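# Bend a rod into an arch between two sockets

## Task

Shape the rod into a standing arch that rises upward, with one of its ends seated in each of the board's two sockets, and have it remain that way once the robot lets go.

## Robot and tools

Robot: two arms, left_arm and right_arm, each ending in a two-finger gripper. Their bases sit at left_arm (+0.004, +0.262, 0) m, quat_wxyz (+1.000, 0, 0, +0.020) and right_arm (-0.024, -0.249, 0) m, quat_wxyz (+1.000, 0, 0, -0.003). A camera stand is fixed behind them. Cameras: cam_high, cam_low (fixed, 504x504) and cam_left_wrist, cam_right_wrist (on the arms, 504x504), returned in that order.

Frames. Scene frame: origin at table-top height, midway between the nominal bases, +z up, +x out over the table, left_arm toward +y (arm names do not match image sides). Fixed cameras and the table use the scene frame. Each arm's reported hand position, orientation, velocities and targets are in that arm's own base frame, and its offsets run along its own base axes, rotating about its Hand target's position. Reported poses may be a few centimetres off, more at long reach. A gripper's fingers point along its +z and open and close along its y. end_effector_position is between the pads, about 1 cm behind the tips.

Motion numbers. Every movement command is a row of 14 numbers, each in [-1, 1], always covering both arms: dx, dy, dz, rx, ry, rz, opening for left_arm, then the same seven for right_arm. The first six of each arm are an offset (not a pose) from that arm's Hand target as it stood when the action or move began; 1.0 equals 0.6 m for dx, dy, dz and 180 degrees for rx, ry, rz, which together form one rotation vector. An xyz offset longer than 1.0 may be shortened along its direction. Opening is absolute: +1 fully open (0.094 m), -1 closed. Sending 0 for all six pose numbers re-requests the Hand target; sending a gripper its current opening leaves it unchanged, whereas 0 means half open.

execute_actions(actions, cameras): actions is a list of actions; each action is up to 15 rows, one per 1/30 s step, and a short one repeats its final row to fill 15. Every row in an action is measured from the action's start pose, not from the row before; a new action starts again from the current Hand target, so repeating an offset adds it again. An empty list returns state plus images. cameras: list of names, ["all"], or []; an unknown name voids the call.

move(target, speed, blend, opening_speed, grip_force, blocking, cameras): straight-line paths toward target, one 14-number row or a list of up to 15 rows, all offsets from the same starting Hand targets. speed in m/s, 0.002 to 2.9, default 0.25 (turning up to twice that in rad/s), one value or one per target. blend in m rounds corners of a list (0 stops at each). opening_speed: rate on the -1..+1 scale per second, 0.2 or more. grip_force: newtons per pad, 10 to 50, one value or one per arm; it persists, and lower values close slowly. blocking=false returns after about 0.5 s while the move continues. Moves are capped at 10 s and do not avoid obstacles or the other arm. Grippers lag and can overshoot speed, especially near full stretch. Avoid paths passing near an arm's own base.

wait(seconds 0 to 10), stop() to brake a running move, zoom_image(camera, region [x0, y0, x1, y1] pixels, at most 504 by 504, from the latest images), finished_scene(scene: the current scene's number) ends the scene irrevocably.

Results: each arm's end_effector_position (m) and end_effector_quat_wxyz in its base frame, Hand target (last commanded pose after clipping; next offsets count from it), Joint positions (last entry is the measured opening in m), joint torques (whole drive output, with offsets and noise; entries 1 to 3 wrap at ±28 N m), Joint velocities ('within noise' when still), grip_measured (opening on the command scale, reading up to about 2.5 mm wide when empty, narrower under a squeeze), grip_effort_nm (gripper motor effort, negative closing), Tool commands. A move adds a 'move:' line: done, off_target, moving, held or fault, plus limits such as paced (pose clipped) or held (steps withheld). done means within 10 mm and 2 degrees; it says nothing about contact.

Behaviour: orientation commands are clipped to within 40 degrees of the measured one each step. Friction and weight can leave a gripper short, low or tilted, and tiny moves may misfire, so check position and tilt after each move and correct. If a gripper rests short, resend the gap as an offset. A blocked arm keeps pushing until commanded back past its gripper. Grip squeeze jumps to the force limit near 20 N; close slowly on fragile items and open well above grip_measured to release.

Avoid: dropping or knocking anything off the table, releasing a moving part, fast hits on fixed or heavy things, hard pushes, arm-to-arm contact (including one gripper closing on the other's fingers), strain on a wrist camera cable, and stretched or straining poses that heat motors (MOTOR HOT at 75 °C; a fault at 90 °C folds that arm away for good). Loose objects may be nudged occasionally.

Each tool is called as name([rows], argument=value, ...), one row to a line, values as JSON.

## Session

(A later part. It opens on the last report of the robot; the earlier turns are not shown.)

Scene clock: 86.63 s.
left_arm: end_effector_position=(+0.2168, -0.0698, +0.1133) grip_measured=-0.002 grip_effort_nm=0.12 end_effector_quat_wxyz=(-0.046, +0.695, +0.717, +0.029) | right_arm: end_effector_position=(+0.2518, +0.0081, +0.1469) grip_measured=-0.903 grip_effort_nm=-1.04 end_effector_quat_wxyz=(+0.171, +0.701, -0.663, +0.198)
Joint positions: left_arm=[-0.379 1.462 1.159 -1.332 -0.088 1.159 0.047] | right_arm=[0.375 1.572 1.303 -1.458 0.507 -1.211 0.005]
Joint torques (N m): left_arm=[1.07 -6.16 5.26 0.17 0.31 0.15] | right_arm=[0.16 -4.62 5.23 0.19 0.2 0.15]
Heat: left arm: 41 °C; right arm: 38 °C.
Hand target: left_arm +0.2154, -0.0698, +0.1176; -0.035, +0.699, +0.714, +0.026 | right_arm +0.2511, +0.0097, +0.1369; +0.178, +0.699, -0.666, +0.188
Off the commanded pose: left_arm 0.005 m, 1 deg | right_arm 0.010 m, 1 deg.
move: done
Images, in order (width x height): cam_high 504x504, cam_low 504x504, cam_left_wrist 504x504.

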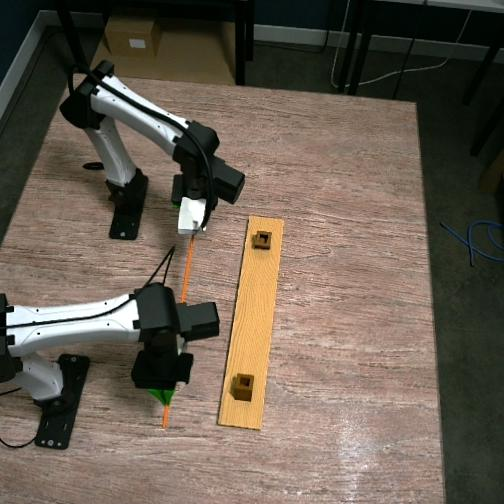

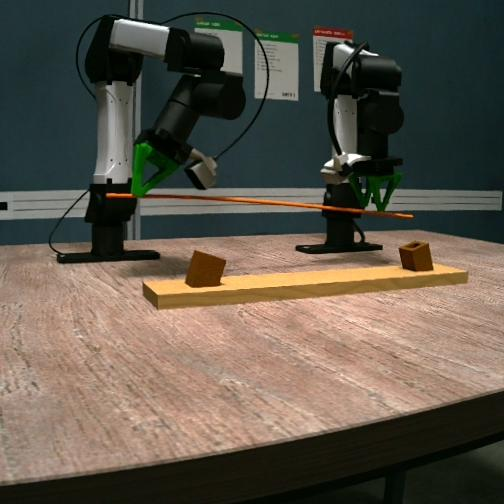

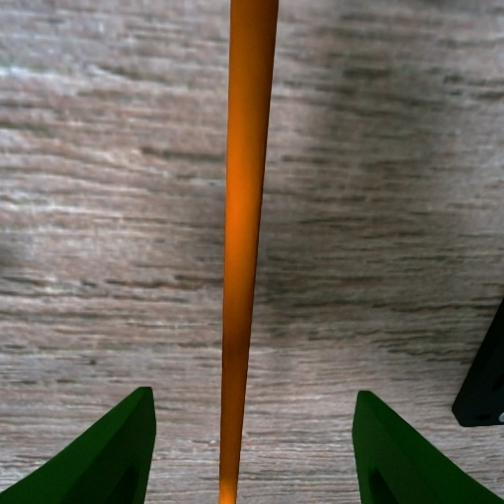

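move([
  [0.01,0,-0.045,0,0,0,0,0,0,0,0,0,0,-1],
], cameras=["cam_low","cam_left_wrist"], speed=0.08)

Scene clock: 88.77 s.
left_arm: end_effector_position=(+0.2224, -0.0700, +0.0928) grip_measured=-0.002 grip_effort_nm=0.12 end_effector_quat_wxyz=(-0.032, +0.695, +0.717, +0.034) | right_arm: end_effector_position=(+0.2518, +0.0081, +0.1469) grip_measured=-0.903 grip_effort_nm=-1.04 end_effector_quat_wxyz=(+0.171, +0.701, -0.663, +0.198)
Joint positions: left_arm=[-0.37 1.462 1.079 -1.221 -0.088 1.169 0.047] | right_arm=[0.375 1.572 1.303 -1.458 0.507 -1.211 0.005]
Joint torques (N m): left_arm=[1.11 -3.63 5.34 0.24 0.32 0.15] | right_arm=[0.16 -4.6 5.23 0.19 0.2 0.15]
Heat: left arm: 41 °C; right arm: 38 °C.
Hand target: left_arm +0.2214, -0.0697, +0.0907; -0.035, +0.699, +0.714, +0.026 | right_arm +0.2511, +0.0097, +0.1369; +0.178, +0.699, -0.666, +0.188
Off the commanded pose: left_arm 0.002 m, 1 deg | right_arm 0.010 m, 1 deg.
move: done
Images, in order (width x height): cam_low 504x504, cam_left_wrist 504x504.

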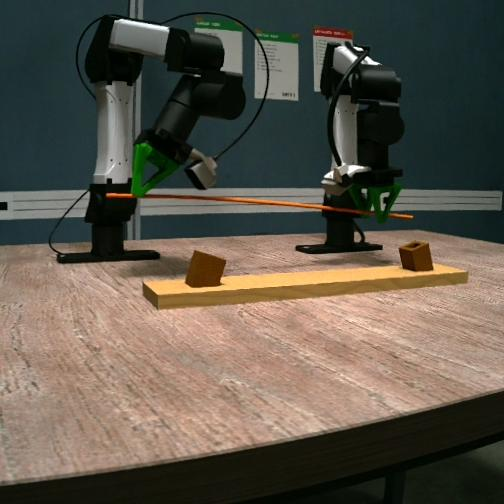

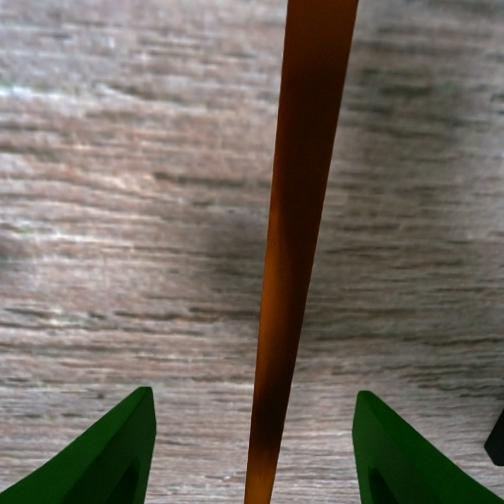

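move([
  [0,-0.01,-0.004,0,0,-0.02,0,0,0,0,0,0,0,-1],
  [0,-0.01,-0.004,0,0,-0.02,-1,0,0,0,0,0,0,-1],
], cameras=["all"], speed=0.08, opening_speed=0.6)

Scene clock: 92.80 s.
left_arm: end_effector_position=(+0.2248, -0.0731, +0.0927) grip_measured=-0.899 grip_effort_nm=-0.99 end_effector_quat_wxyz=(-0.027, +0.712, +0.700, +0.036) | right_arm: end_effector_position=(+0.2518, +0.0082, +0.1468) grip_measured=-0.903 grip_effort_nm=-1.04 end_effector_quat_wxyz=(+0.170, +0.701, -0.664, +0.198)
Joint positions: left_arm=[-0.379 1.462 1.079 -1.208 -0.088 1.208 0.005] | right_arm=[0.375 1.572 1.303 -1.458 0.507 -1.21 0.005]
Joint torques (N m): left_arm=[-0.28 -3.14 5.01 0.26 0.32 0.13] | right_arm=[0.14 -4.62 5.23 0.19 0.2 0.15]
Heat: left arm: 41 °C; right arm: 38 °C.
Hand target: left_arm +0.2215, -0.0757, +0.0883; -0.034, +0.721, +0.692, +0.027 | right_arm +0.2511, +0.0097, +0.1369; +0.178, +0.699, -0.666, +0.188
Off the commanded pose: left_arm 0.006 m, 2 deg | right_arm 0.010 m, 1 deg.
move: done

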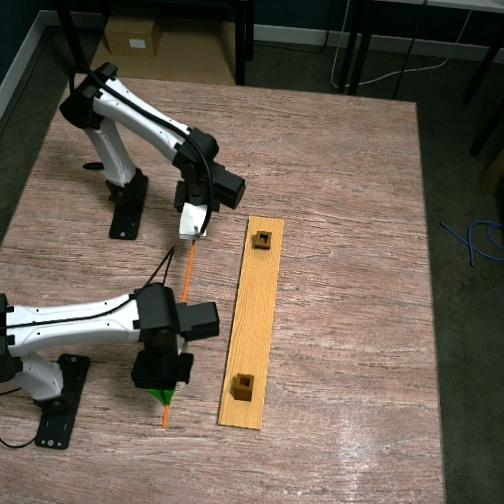

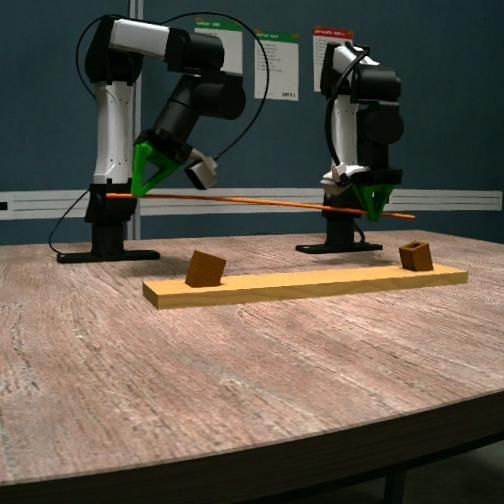

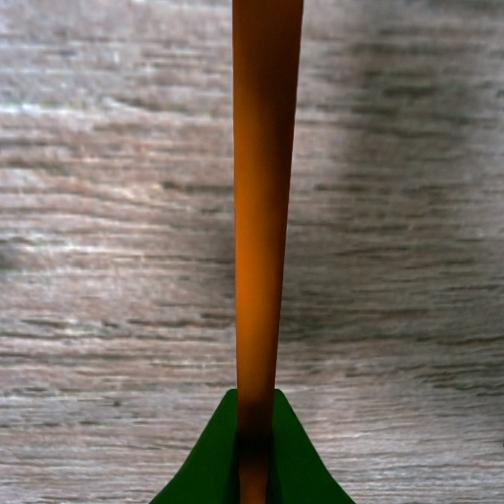

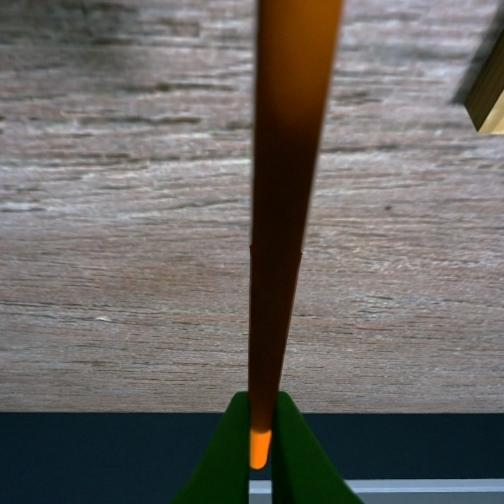

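move([
  [0,0,0,0,0,0,-1,0,0,0,0,0,0,0],
  [0,0,0,0,0,0,-1,0,0,0.05,0.14,0,0,0],
], cameras=["all"], speed=0.1, opening_speed=0.8)

Scene clock: 98.97 s.
left_arm: end_effector_position=(+0.2237, -0.0727, +0.0916) grip_measured=-0.900 grip_effort_nm=-1.01 end_effector_quat_wxyz=(-0.029, +0.712, +0.700, +0.035) | right_arm: end_effector_position=(+0.2491, +0.0095, +0.1542) grip_measured=-0.003 grip_effort_nm=0.13 end_effector_quat_wxyz=(+0.039, +0.720, -0.692, +0.030)
Joint positions: left_arm=[-0.379 1.462 1.074 -1.208 -0.088 1.208 0.005] | right_arm=[0.105 1.507 1.364 -1.45 0.096 -1.504 0.047]
Joint torques (N m): left_arm=[-0.34 -3.17 5.39 0.24 0.31 0.13] | right_arm=[-0.36 -8.87 9.54 0.17 -0.07 -0.08]
Heat: left arm: 41 °C; right arm: 38 °C.
Hand target: left_arm +0.2214, -0.0757, +0.0883; -0.034, +0.721, +0.692, +0.027 | right_arm +0.2512, +0.0097, +0.1670; +0.021, +0.721, -0.691, +0.039
Off the commanded pose: left_arm 0.005 m, 2 deg | right_arm 0.013 m, 2 deg.
move: off_target (right_arm)

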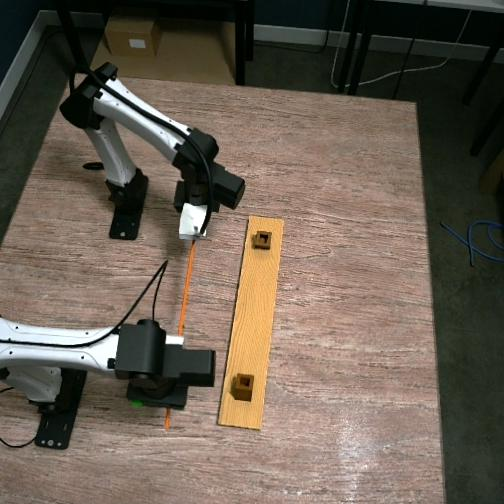

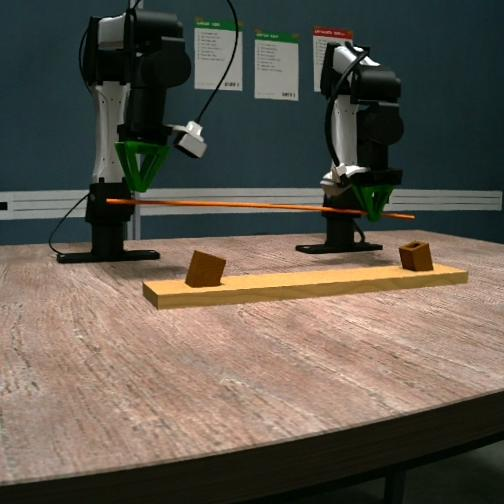

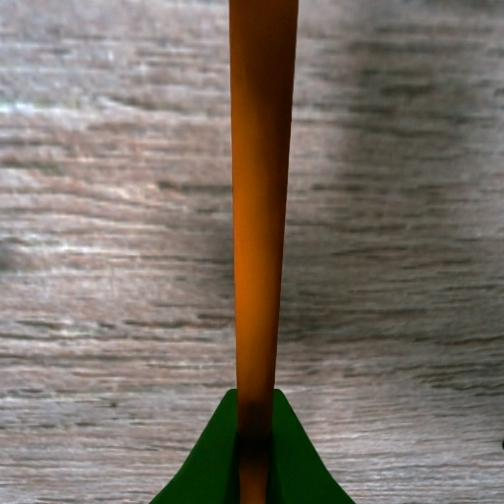

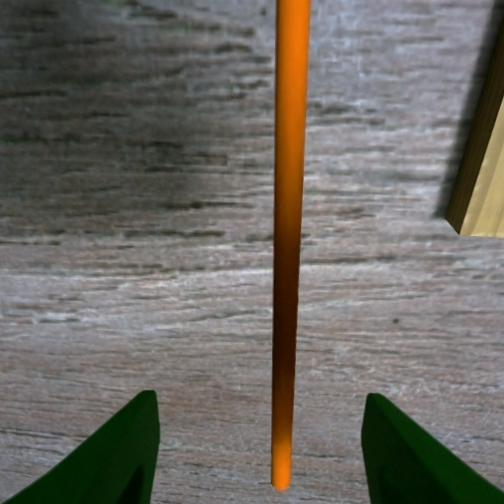

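move([
  [0,0,0,0,0,0,-1,0.014,0.022,-0.08,0,0,0,0],
], cameras=["cam_low","cam_right_wrist"], speed=0.08)

Scene clock: 102.17 s.
left_arm: end_effector_position=(+0.2237, -0.0727, +0.0916) grip_measured=-0.900 grip_effort_nm=-1.01 end_effector_quat_wxyz=(-0.029, +0.712, +0.700, +0.035) | right_arm: end_effector_position=(+0.2608, +0.0198, +0.1246) grip_measured=-0.003 grip_effort_nm=0.13 end_effector_quat_wxyz=(+0.021, +0.723, -0.690, +0.044)
Joint positions: left_arm=[-0.379 1.462 1.074 -1.208 -0.088 1.208 0.005] | right_arm=[0.139 1.507 1.246 -1.287 0.095 -1.48 0.047]
Joint torques (N m): left_arm=[-0.32 -3.14 5.41 0.24 0.32 0.13] | right_arm=[0.75 -5.97 5.49 0.47 -0.01 0.17]
Heat: left arm: 41 °C; right arm: 39 °C.
Hand target: left_arm +0.2214, -0.0757, +0.0883; -0.034, +0.721, +0.692, +0.027 | right_arm +0.2594, +0.0229, +0.1189; +0.021, +0.721, -0.691, +0.039
Off the commanded pose: left_arm 0.005 m, 2 deg | right_arm 0.007 m, 1 deg.
move: done
Images, in order (width x height): cam_low 504x504, cam_right_wrist 504x504.

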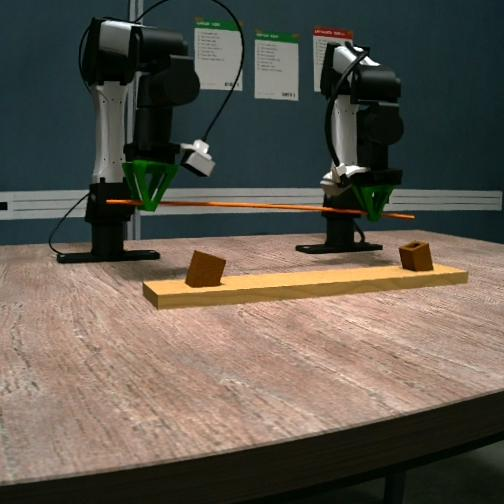

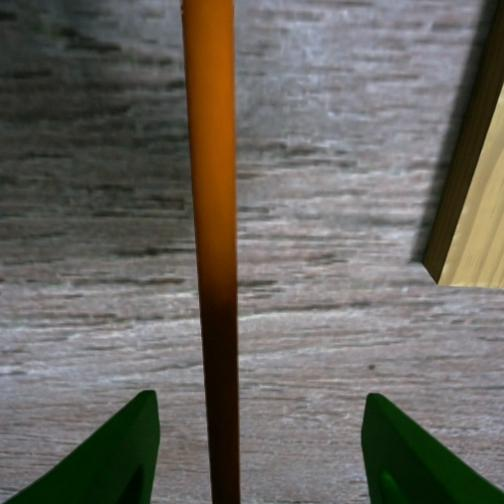

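move([
  [0,0,0,0,0,0,-1,-0.011,-0.006,0,0,0,0.01,0],
  [0,0,0,0,0,0,-1,-0.011,-0.006,0,0,0,0.01,-1],
], cameras=["all"], speed=0.08, opening_speed=0.6)

Scene clock: 107.07 s.
left_arm: end_effector_position=(+0.2237, -0.0727, +0.0916) grip_measured=-0.900 grip_effort_nm=-1.01 end_effector_quat_wxyz=(-0.029, +0.712, +0.700, +0.035) | right_arm: end_effector_position=(+0.2546, +0.0189, +0.1178) grip_measured=-0.890 grip_effort_nm=-1.03 end_effector_quat_wxyz=(+0.030, +0.730, -0.682, +0.037)
Joint positions: left_arm=[-0.379 1.462 1.074 -1.208 -0.088 1.208 0.005] | right_arm=[0.139 1.507 1.219 -1.284 0.095 -1.499 0.005]
Joint torques (N m): left_arm=[-0.29 -3.14 5.41 0.24 0.31 0.13] | right_arm=[-0.09 -8.87 5.39 0.46 -0.02 -0.08]
Heat: left arm: 41 °C; right arm: 39 °C.
Hand target: left_arm +0.2214, -0.0757, +0.0883; -0.034, +0.721, +0.692, +0.027 | right_arm +0.2530, +0.0193, +0.1189; +0.020, +0.732, -0.680, +0.039
Off the commanded pose: left_arm 0.005 m, 2 deg | right_arm 0.002 m, 1 deg.
move: done

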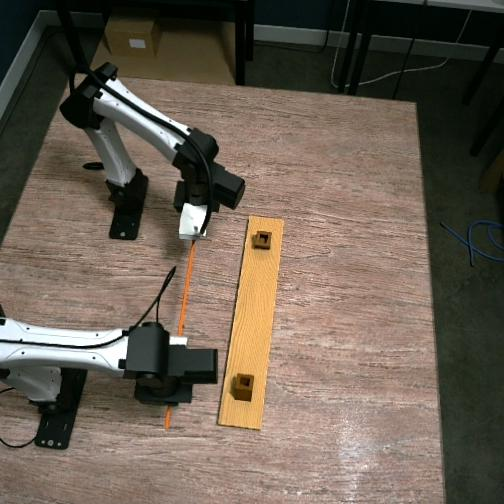

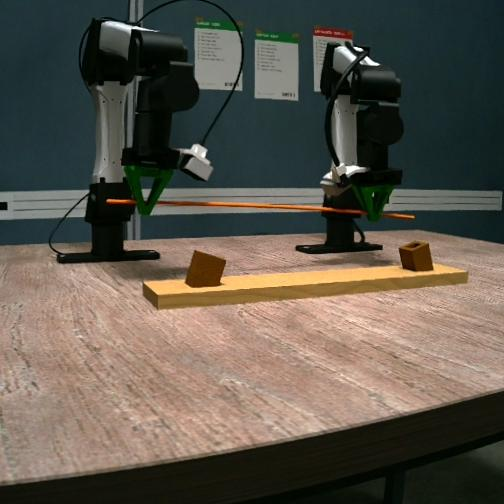

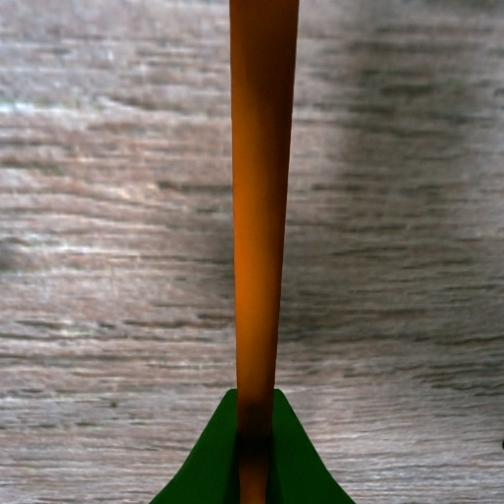

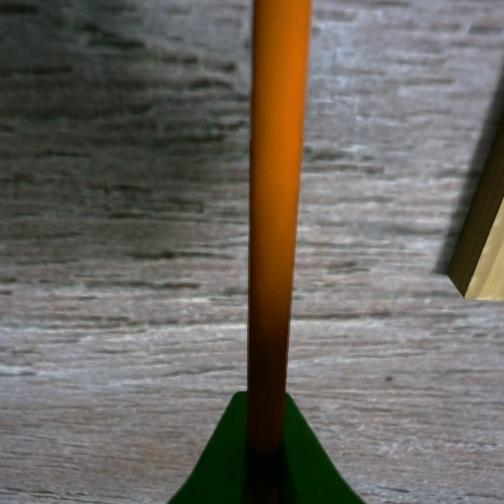

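move([
  [0.117,-0.0167,0.187,-0.133,0,0,-1,0.117,0.0117,0.135,0.145,0,0,-1],
  [0.233,-0.0543,0.187,-0.267,0,0,-1,0.233,0.045,0.135,0.29,0,0,-1],
], cameras=["all"], speed=0.12, blend=[0.02,0])

Scene clock: 119.77 s.
left_arm: end_effector_position=(+0.3607, -0.0948, +0.1887) grip_measured=-0.900 grip_effort_nm=-1.01 end_effector_quat_wxyz=(+0.236, +0.674, +0.661, -0.231) | right_arm: end_effector_position=(+0.3879, +0.0343, +0.1927) grip_measured=-0.895 grip_effort_nm=-1.04 end_effector_quat_wxyz=(-0.295, +0.666, -0.652, -0.213)
Joint positions: left_arm=[0.038 1.933 1.845 -1.511 0.673 1.638 0.005] | right_arm=[-0.219 2.024 1.957 -1.568 -0.743 -1.836 0.005]
Joint torques (N m): left_arm=[-0.27 -7.28 7.83 0 1.39 0.15] | right_arm=[0.84 -9.54 9.26 0.01 -1.06 -0.04]
Heat: left arm: 42 °C; right arm: 39 °C.
Hand target: left_arm +0.3612, -0.1083, +0.2005; +0.263, +0.672, +0.643, -0.257 | right_arm +0.3927, +0.0463, +0.1999; -0.304, +0.666, -0.628, -0.264
Off the commanded pose: left_arm 0.018 m, 5 deg | right_arm 0.015 m, 7 deg.
joint sent to its limit (right arm) — joint 4 (wrist pitch), lower limit. The joint targets are off in orientation, not in position.
move: off_target (left_arm, right_arm)

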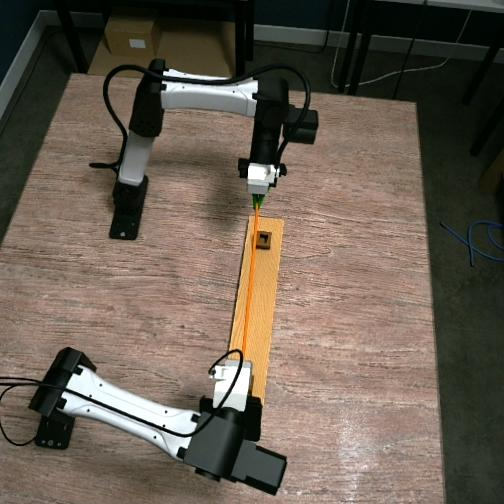

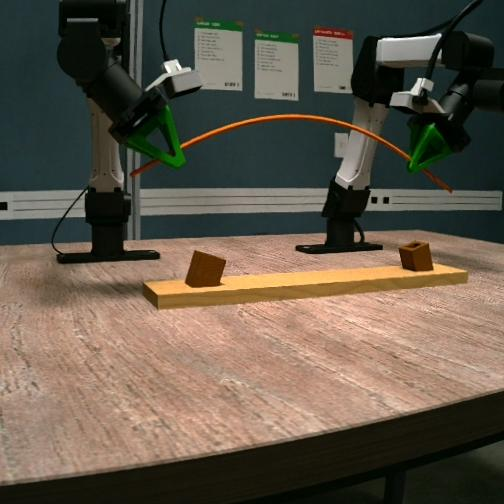

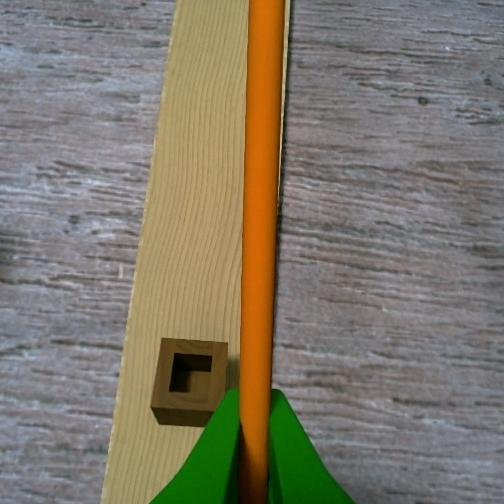

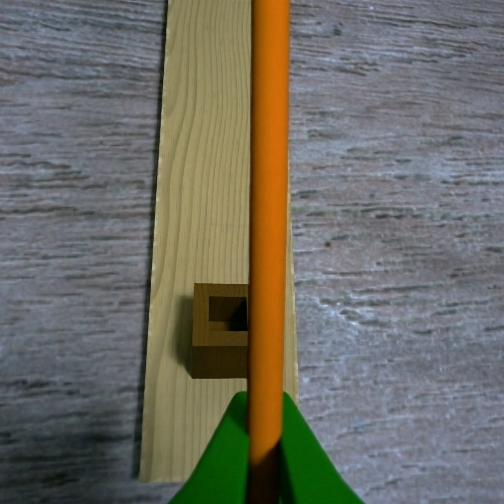

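move([
  [0.048,-0.011,-0.07,-0.144,0,0,-1,-0.023,0.103,-0.07,0.17,0,0,-1],
], cameras=["all"], speed=0.08)

Scene clock: 130.57 s.
left_arm: end_effector_position=(+0.3941, -0.0990, +0.1472) grip_measured=-0.901 grip_effort_nm=-1.01 end_effector_quat_wxyz=(+0.390, +0.615, +0.584, -0.359) | right_arm: end_effector_position=(+0.3816, +0.0917, +0.1687) grip_measured=-0.902 grip_effort_nm=-1.04 end_effector_quat_wxyz=(-0.474, +0.556, -0.560, -0.391)
Joint positions: left_arm=[0.145 2.154 1.76 -1.435 1.099 1.926 0.005] | right_arm=[-0.206 2.115 1.634 -1.49 -1.302 -2.076 0.005]
Joint torques (N m): left_arm=[-1.58 -8.83 5.22 -0.56 1.55 0.11] | right_arm=[3.55 -9.5 4.49 -0.21 -0.74 -0.14]
Heat: left arm: 42 °C; right arm: 40 °C.
Hand target: left_arm +0.3901, -0.1149, +0.1585; +0.407, +0.596, +0.569, -0.394 | right_arm +0.3789, +0.1082, +0.1579; -0.469, +0.563, -0.536, -0.420
Off the commanded pose: left_arm 0.020 m, 5 deg | right_arm 0.020 m, 4 deg.
joint sent to its limit (right arm) — joint 6 (wrist roll), lower limit. The joint targets still meet the commanded pose.
move: off_target (left_arm, right_arm)

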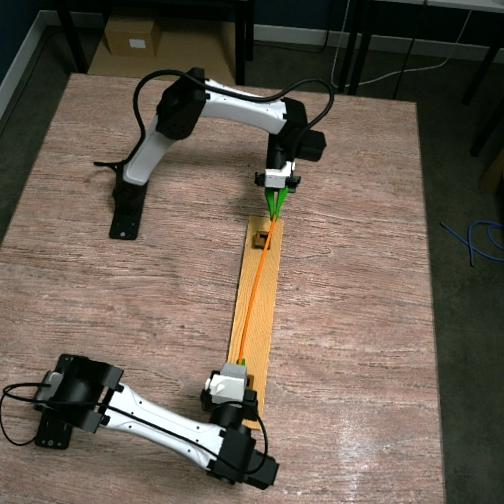

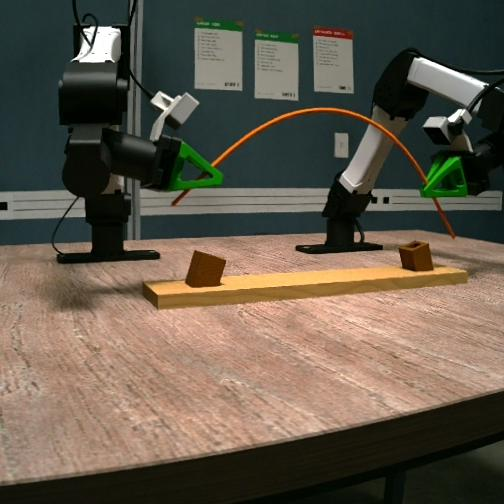

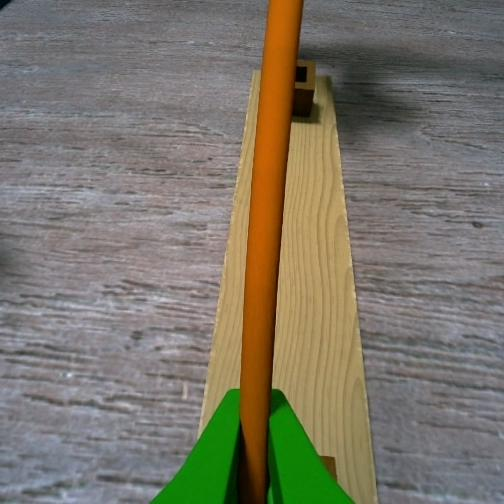

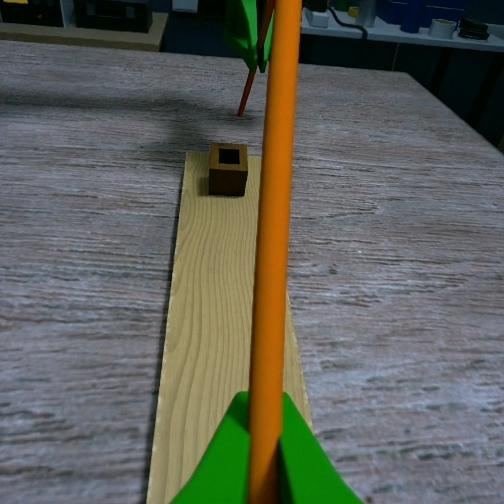

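move([
  [-0.027,-0.03,0.04,-0.04,0,0,-1,-0.027,0.05,-0.02,0.02,0,0,-1],
  [-0.027,-0.075,0.04,-0.055,0,0,-1,-0.027,0.088,-0.02,0.03,0,0,-1],
], cameras=["all"], speed=0.06, blend=[0.01,0])

Scene clock: 143.87 s.
left_arm: end_effector_position=(+0.3876, -0.1344, +0.1589) grip_measured=-0.901 grip_effort_nm=-1.01 end_effector_quat_wxyz=(+0.454, +0.551, +0.556, -0.426) | right_arm: end_effector_position=(+0.3711, +0.1421, +0.1325) grip_measured=-0.903 grip_effort_nm=-1.04 end_effector_quat_wxyz=(+0.488, -0.518, +0.538, +0.452)
Joint positions: left_arm=[0.091 2.119 1.603 -1.29 1.337 1.84 0.005] | right_arm=[-0.084 2.106 1.388 -1.076 -1.453 -1.815 0.005]
Joint torques (N m): left_arm=[-4.83 -13.34 4.41 -0.27 1.13 -0.18] | right_arm=[4.19 -16.68 4.71 0.28 -0.62 0.04]
Heat: left arm: 42 °C; right arm: 43 °C.
Hand target: left_arm +0.3739, -0.1599, +0.1825; +0.457, +0.559, +0.533, -0.442 | right_arm +0.3627, +0.1610, +0.1460; +0.495, -0.540, +0.515, +0.445
Off the commanded pose: left_arm 0.037 m, 3 deg | right_arm 0.025 m, 4 deg.
move: off_target (left_arm, right_arm)

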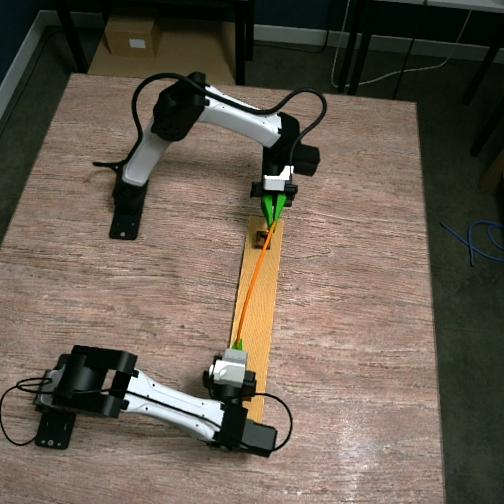

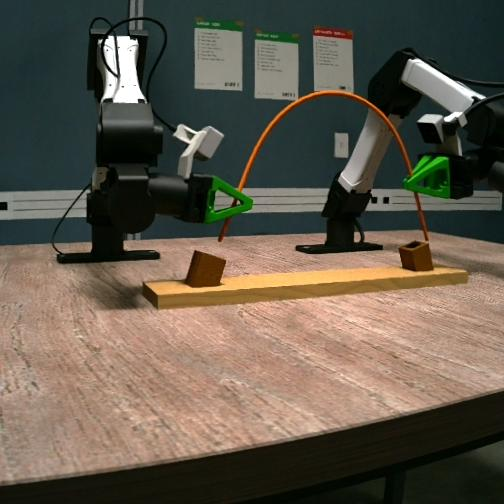

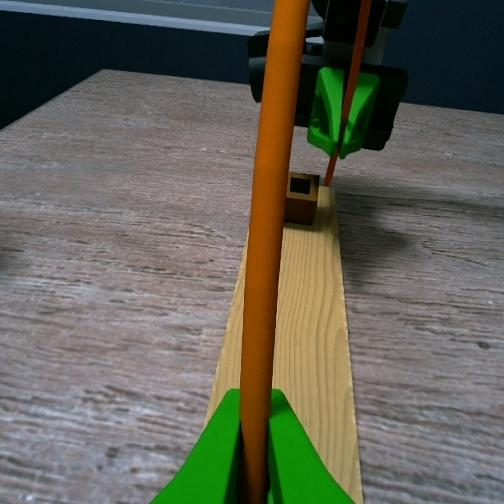

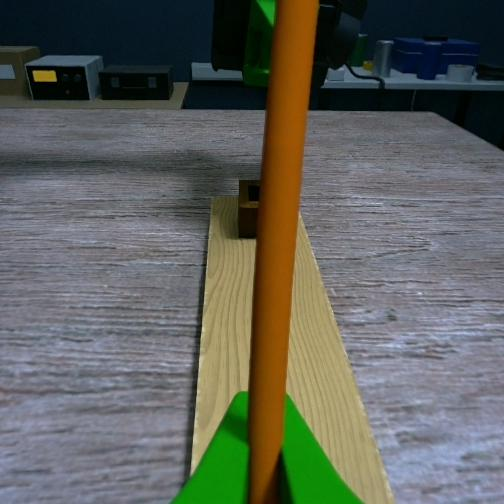

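zoom_image(camera="cam_high", region=[220, 180, 320, 280])

zoom_image(camera="cam_low", region=[160, 180, 280, 300])

zoom_image(camera="cam_low", region=[370, 170, 490, 290])

zoom_image(camera="cam_left_wrist", region=[240, 100, 400, 260])

Scaled by 5.040 from the camera's 504x504 image, which has a finer 720x720 frame.

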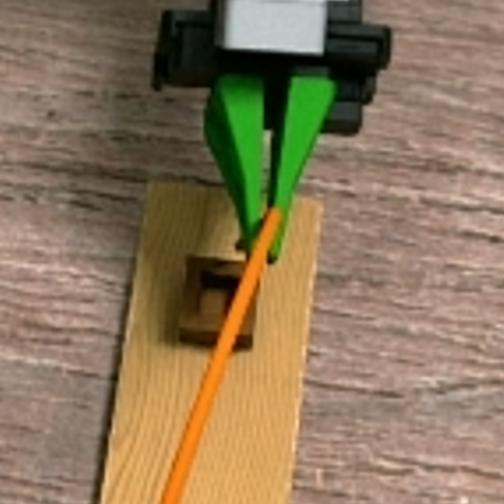

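Scaled by 4.200 from the camera's 504x504 image, which has a finer 720x720 frame.

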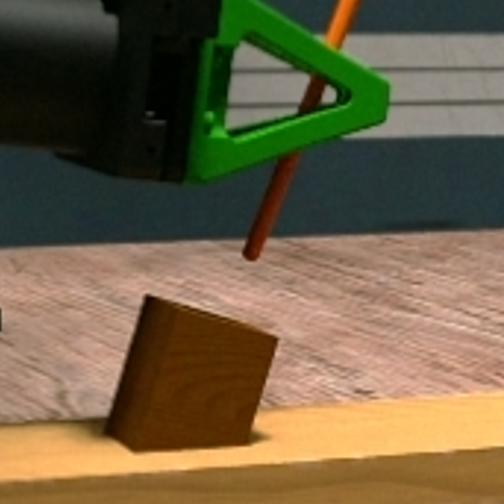

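Scaled by 4.200 from the camera's 504x504 image, which has a finer 720x720 frame.

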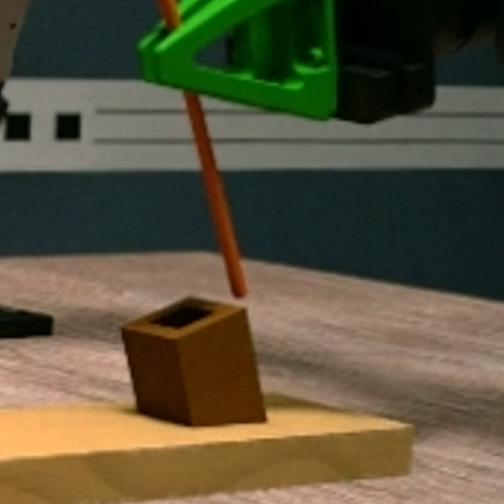

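Scaled by 3.150 from the camera's 504x504 image, which has a finer 720x720 frame.

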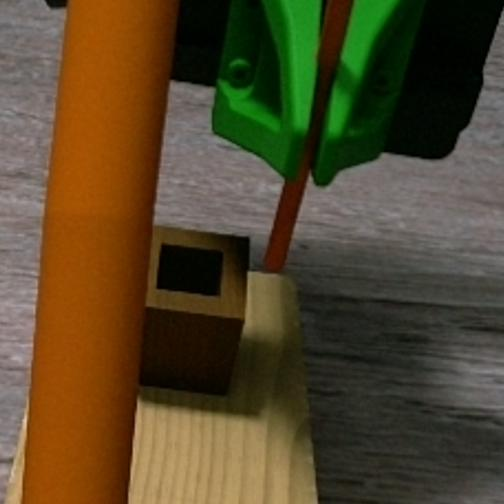

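move([
  [-0.018,-0.033,0.01,0,0,0,-1,0.043,-0.027,0,0,0,0,-1],
], cameras=["all"], speed=0.06)

zoom_image(camera="cam_high", region=[220, 180, 320, 280])

zoom_image(camera="cam_low", region=[160, 180, 280, 300])

zoom_image(camera="cam_low", region=[370, 170, 490, 290])

zoom_image(camera="cam_left_wrist", region=[240, 100, 400, 260])

zoom_image(camera="cam_right_wrist", region=[180, 80, 340, 240])

Scene clock: 154.33 s.
left_arm: end_effector_position=(+0.3781, -0.1548, +0.1688) grip_measured=-0.901 grip_effort_nm=-1.01 end_effector_quat_wxyz=(+0.455, +0.545, +0.559, -0.428) | right_arm: end_effector_position=(+0.3876, +0.1325, +0.1496) grip_measured=-0.903 grip_effort_nm=-1.04 end_effector_quat_wxyz=(+0.501, -0.525, +0.530, +0.440)
Joint positions: left_arm=[0.04 1.992 1.456 -1.014 1.349 1.567 0.005] | right_arm=[-0.106 2.158 1.537 -1.263 -1.453 -1.946 0.005]
Joint torques (N m): left_arm=[-4.96 -12.3 4.82 0.21 1.04 -0.16] | right_arm=[2.88 -10.14 8.72 -0.16 -0.51 -0.18]
Heat: left arm: 42 °C; right arm: 46 °C.
Hand target: left_arm +0.3630, -0.1797, +0.1886; +0.457, +0.559, +0.533, -0.442 | right_arm +0.3885, +0.1448, +0.1460; +0.495, -0.540, +0.515, +0.445
Off the commanded pose: left_arm 0.035 m, 4 deg | right_arm 0.013 m, 3 deg.
move: off_target (left_arm, right_arm)

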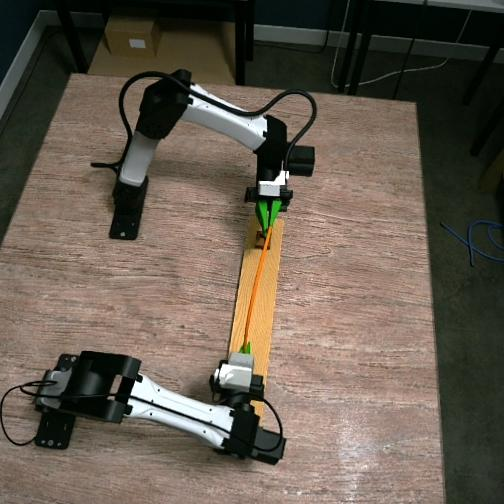

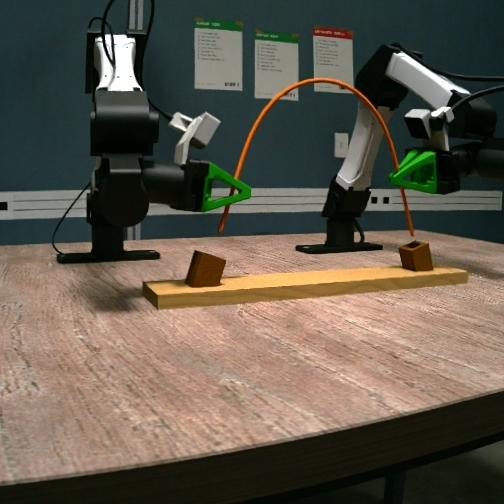

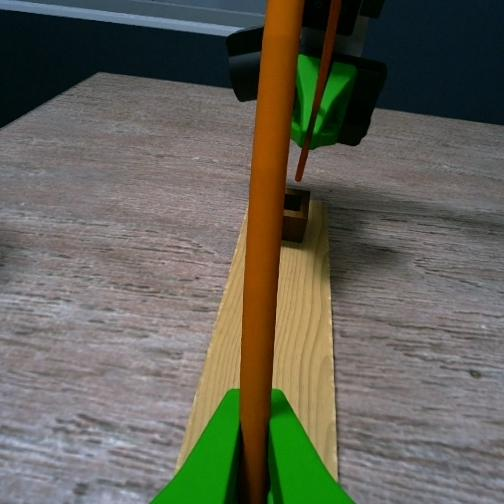

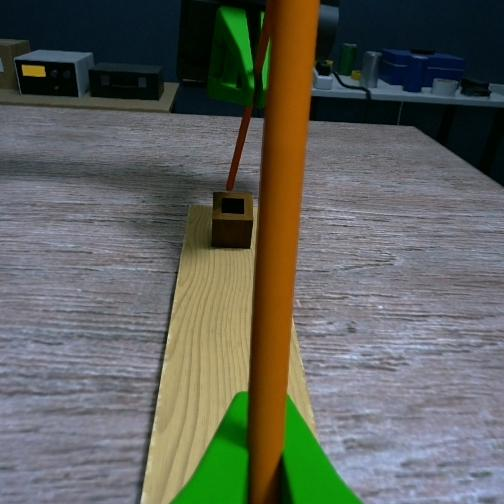

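Scaled by 5.040 from the camera's 504x504 image, which has a finer 720x720 frame.

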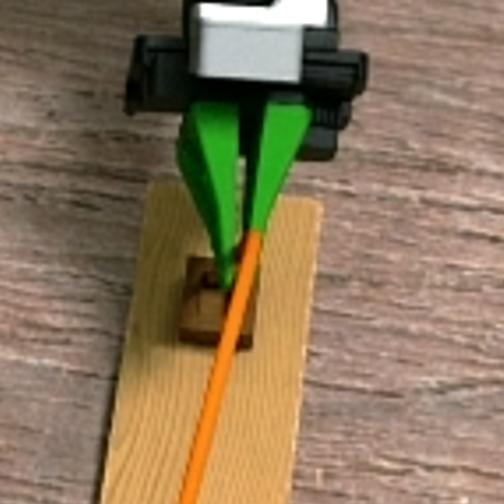

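Scaled by 4.200 from the camera's 504x504 image, which has a finer 720x720 frame.

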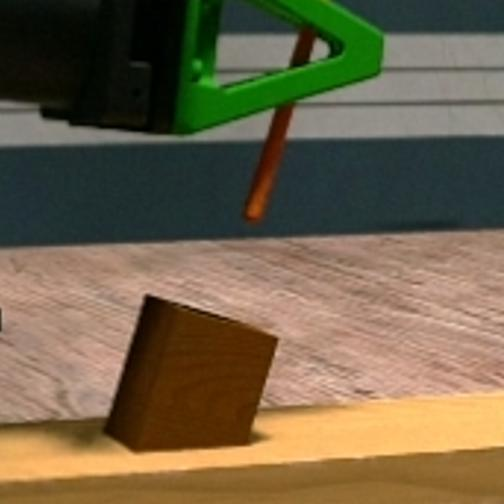

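Scaled by 4.200 from the camera's 504x504 image, which has a finer 720x720 frame.

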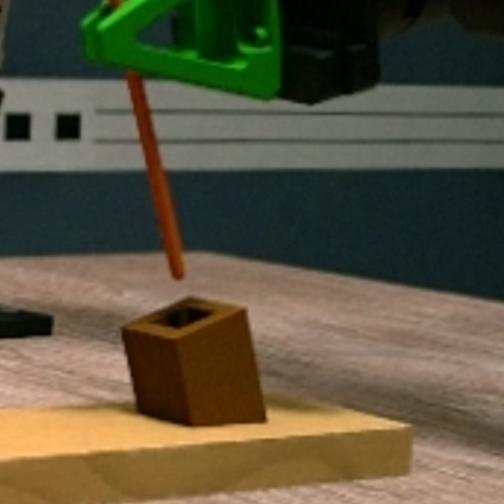

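Scaled by 3.150 from the camera's 504x504 image, which has a finer 720x720 frame.

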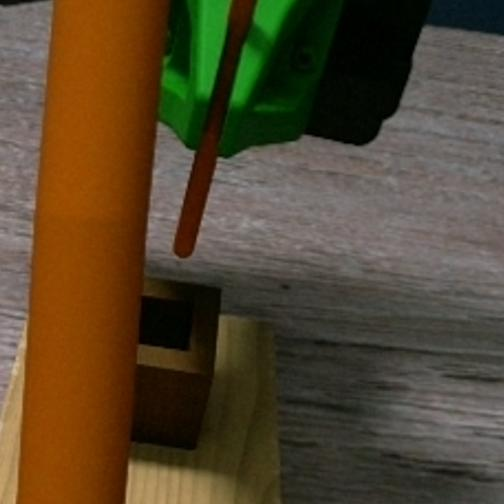

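Scaled by 3.150 from the camera's 504x504 image, which has a finer 720x720 frame.

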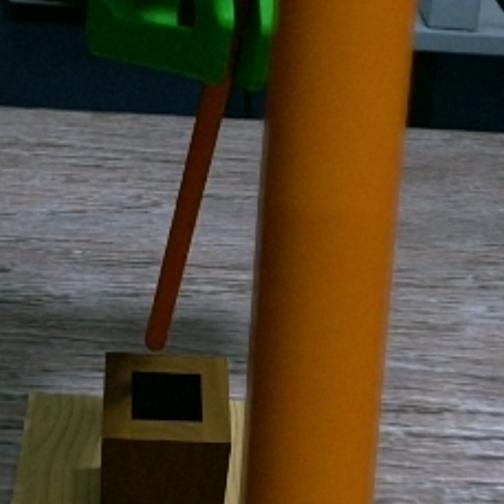

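move([
  [0.005,0.003,-0.008,0,0,0,-1,0.006,-0.03,-0.055,0,0,0,-1],
], cameras=["all"], speed=0.05)

zoom_image(camera="cam_low", region=[160, 180, 280, 300])

zoom_image(camera="cam_low", region=[370, 170, 490, 290])

zoom_image(camera="cam_left_wrist", region=[240, 100, 400, 260])

zoom_image(camera="cam_right_wrist", region=[180, 80, 340, 240])

Scene clock: 158.93 s.
left_arm: end_effector_position=(+0.3779, -0.1557, +0.1679) grip_measured=-0.901 grip_effort_nm=-1.01 end_effector_quat_wxyz=(+0.454, +0.547, +0.559, -0.426) | right_arm: end_effector_position=(+0.3918, +0.1173, +0.1190) grip_measured=-0.904 grip_effort_nm=-1.04 end_effector_quat_wxyz=(+0.502, -0.524, +0.536, +0.432)
Joint positions: left_arm=[0.037 1.992 1.456 -1.012 1.345 1.567 0.005] | right_arm=[-0.144 2.25 1.552 -1.31 -1.435 -2.074 0.005]
Joint torques (N m): left_arm=[-4.31 -10.91 5.29 0.23 1.09 -0.06] | right_arm=[2.33 -10.61 7.51 -0.32 -0.46 -0.19]
Heat: left arm: 43 °C; right arm: 46 °C.
Hand target: left_arm +0.3660, -0.1779, +0.1837; +0.457, +0.559, +0.533, -0.442 | right_arm +0.3921, +0.1268, +0.1128; +0.495, -0.540, +0.515, +0.445
Off the commanded pose: left_arm 0.030 m, 4 deg | right_arm 0.011 m, 3 deg.
joint sent to its limit (right arm) — joint 6 (wrist roll), lower limit. The joint targets still meet the commanded pose.
move: off_target (left_arm, right_arm)

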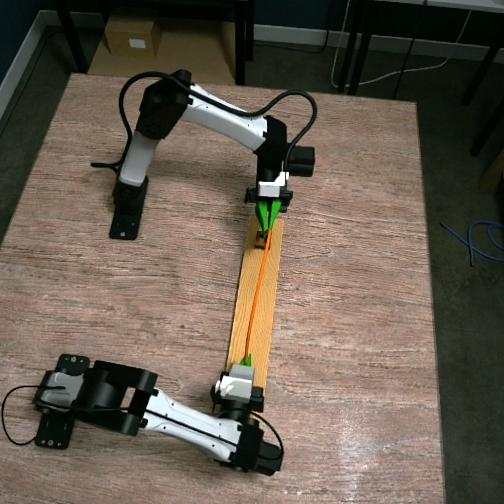

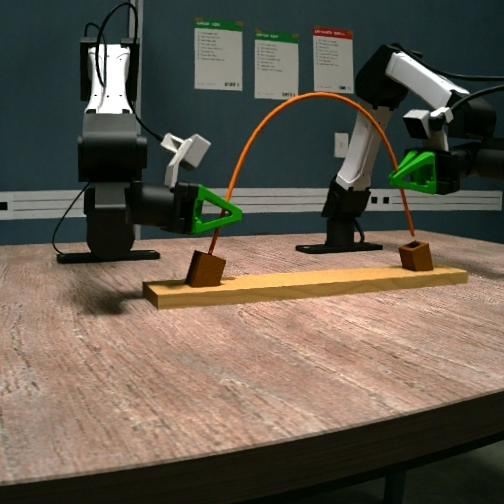

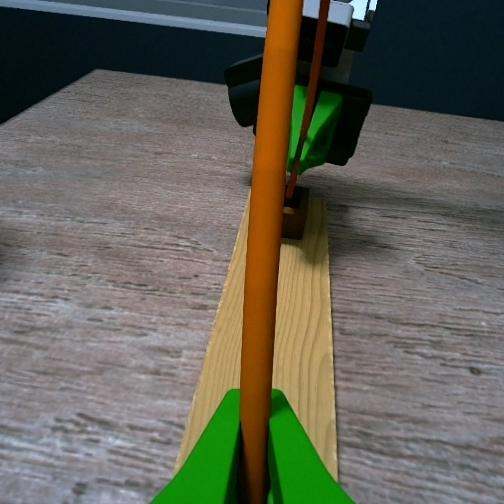

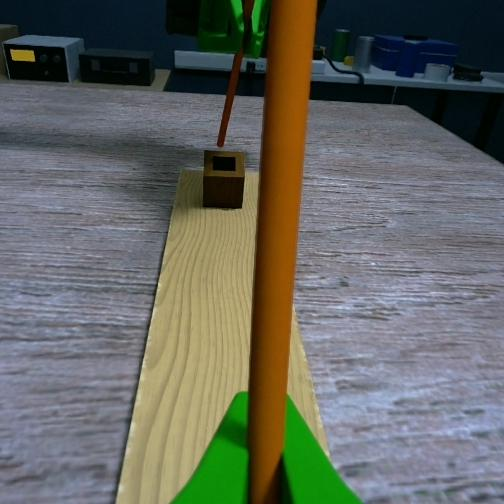

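Scaled by 4.200 from the camera's 504x504 image, which has a finer 720x720 frame.

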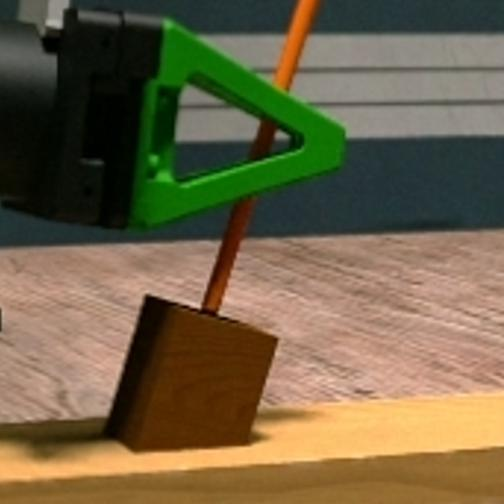

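Scaled by 4.200 from the camera's 504x504 image, which has a finer 720x720 frame.

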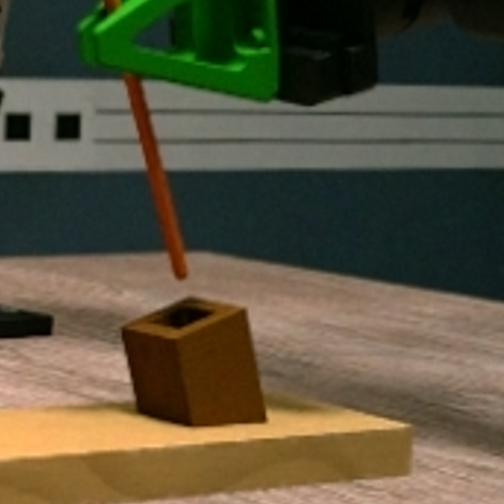

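Scaled by 3.150 from the camera's 504x504 image, which has a finer 720x720 frame.

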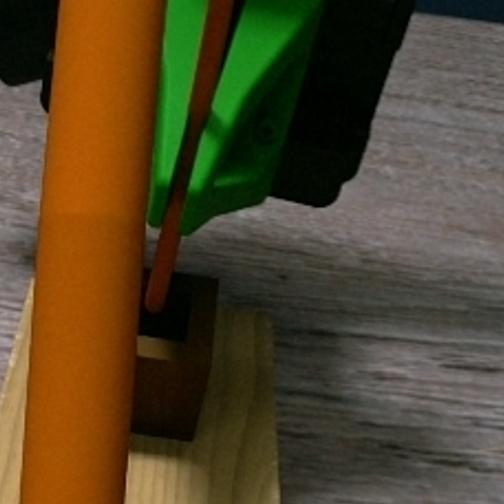

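Scaled by 3.150 from the camera's 504x504 image, which has a finer 720x720 frame.

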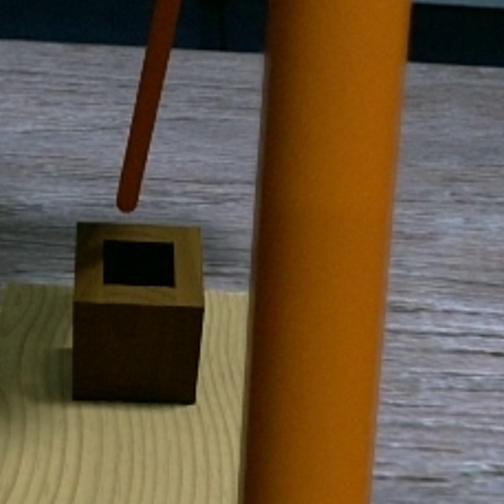

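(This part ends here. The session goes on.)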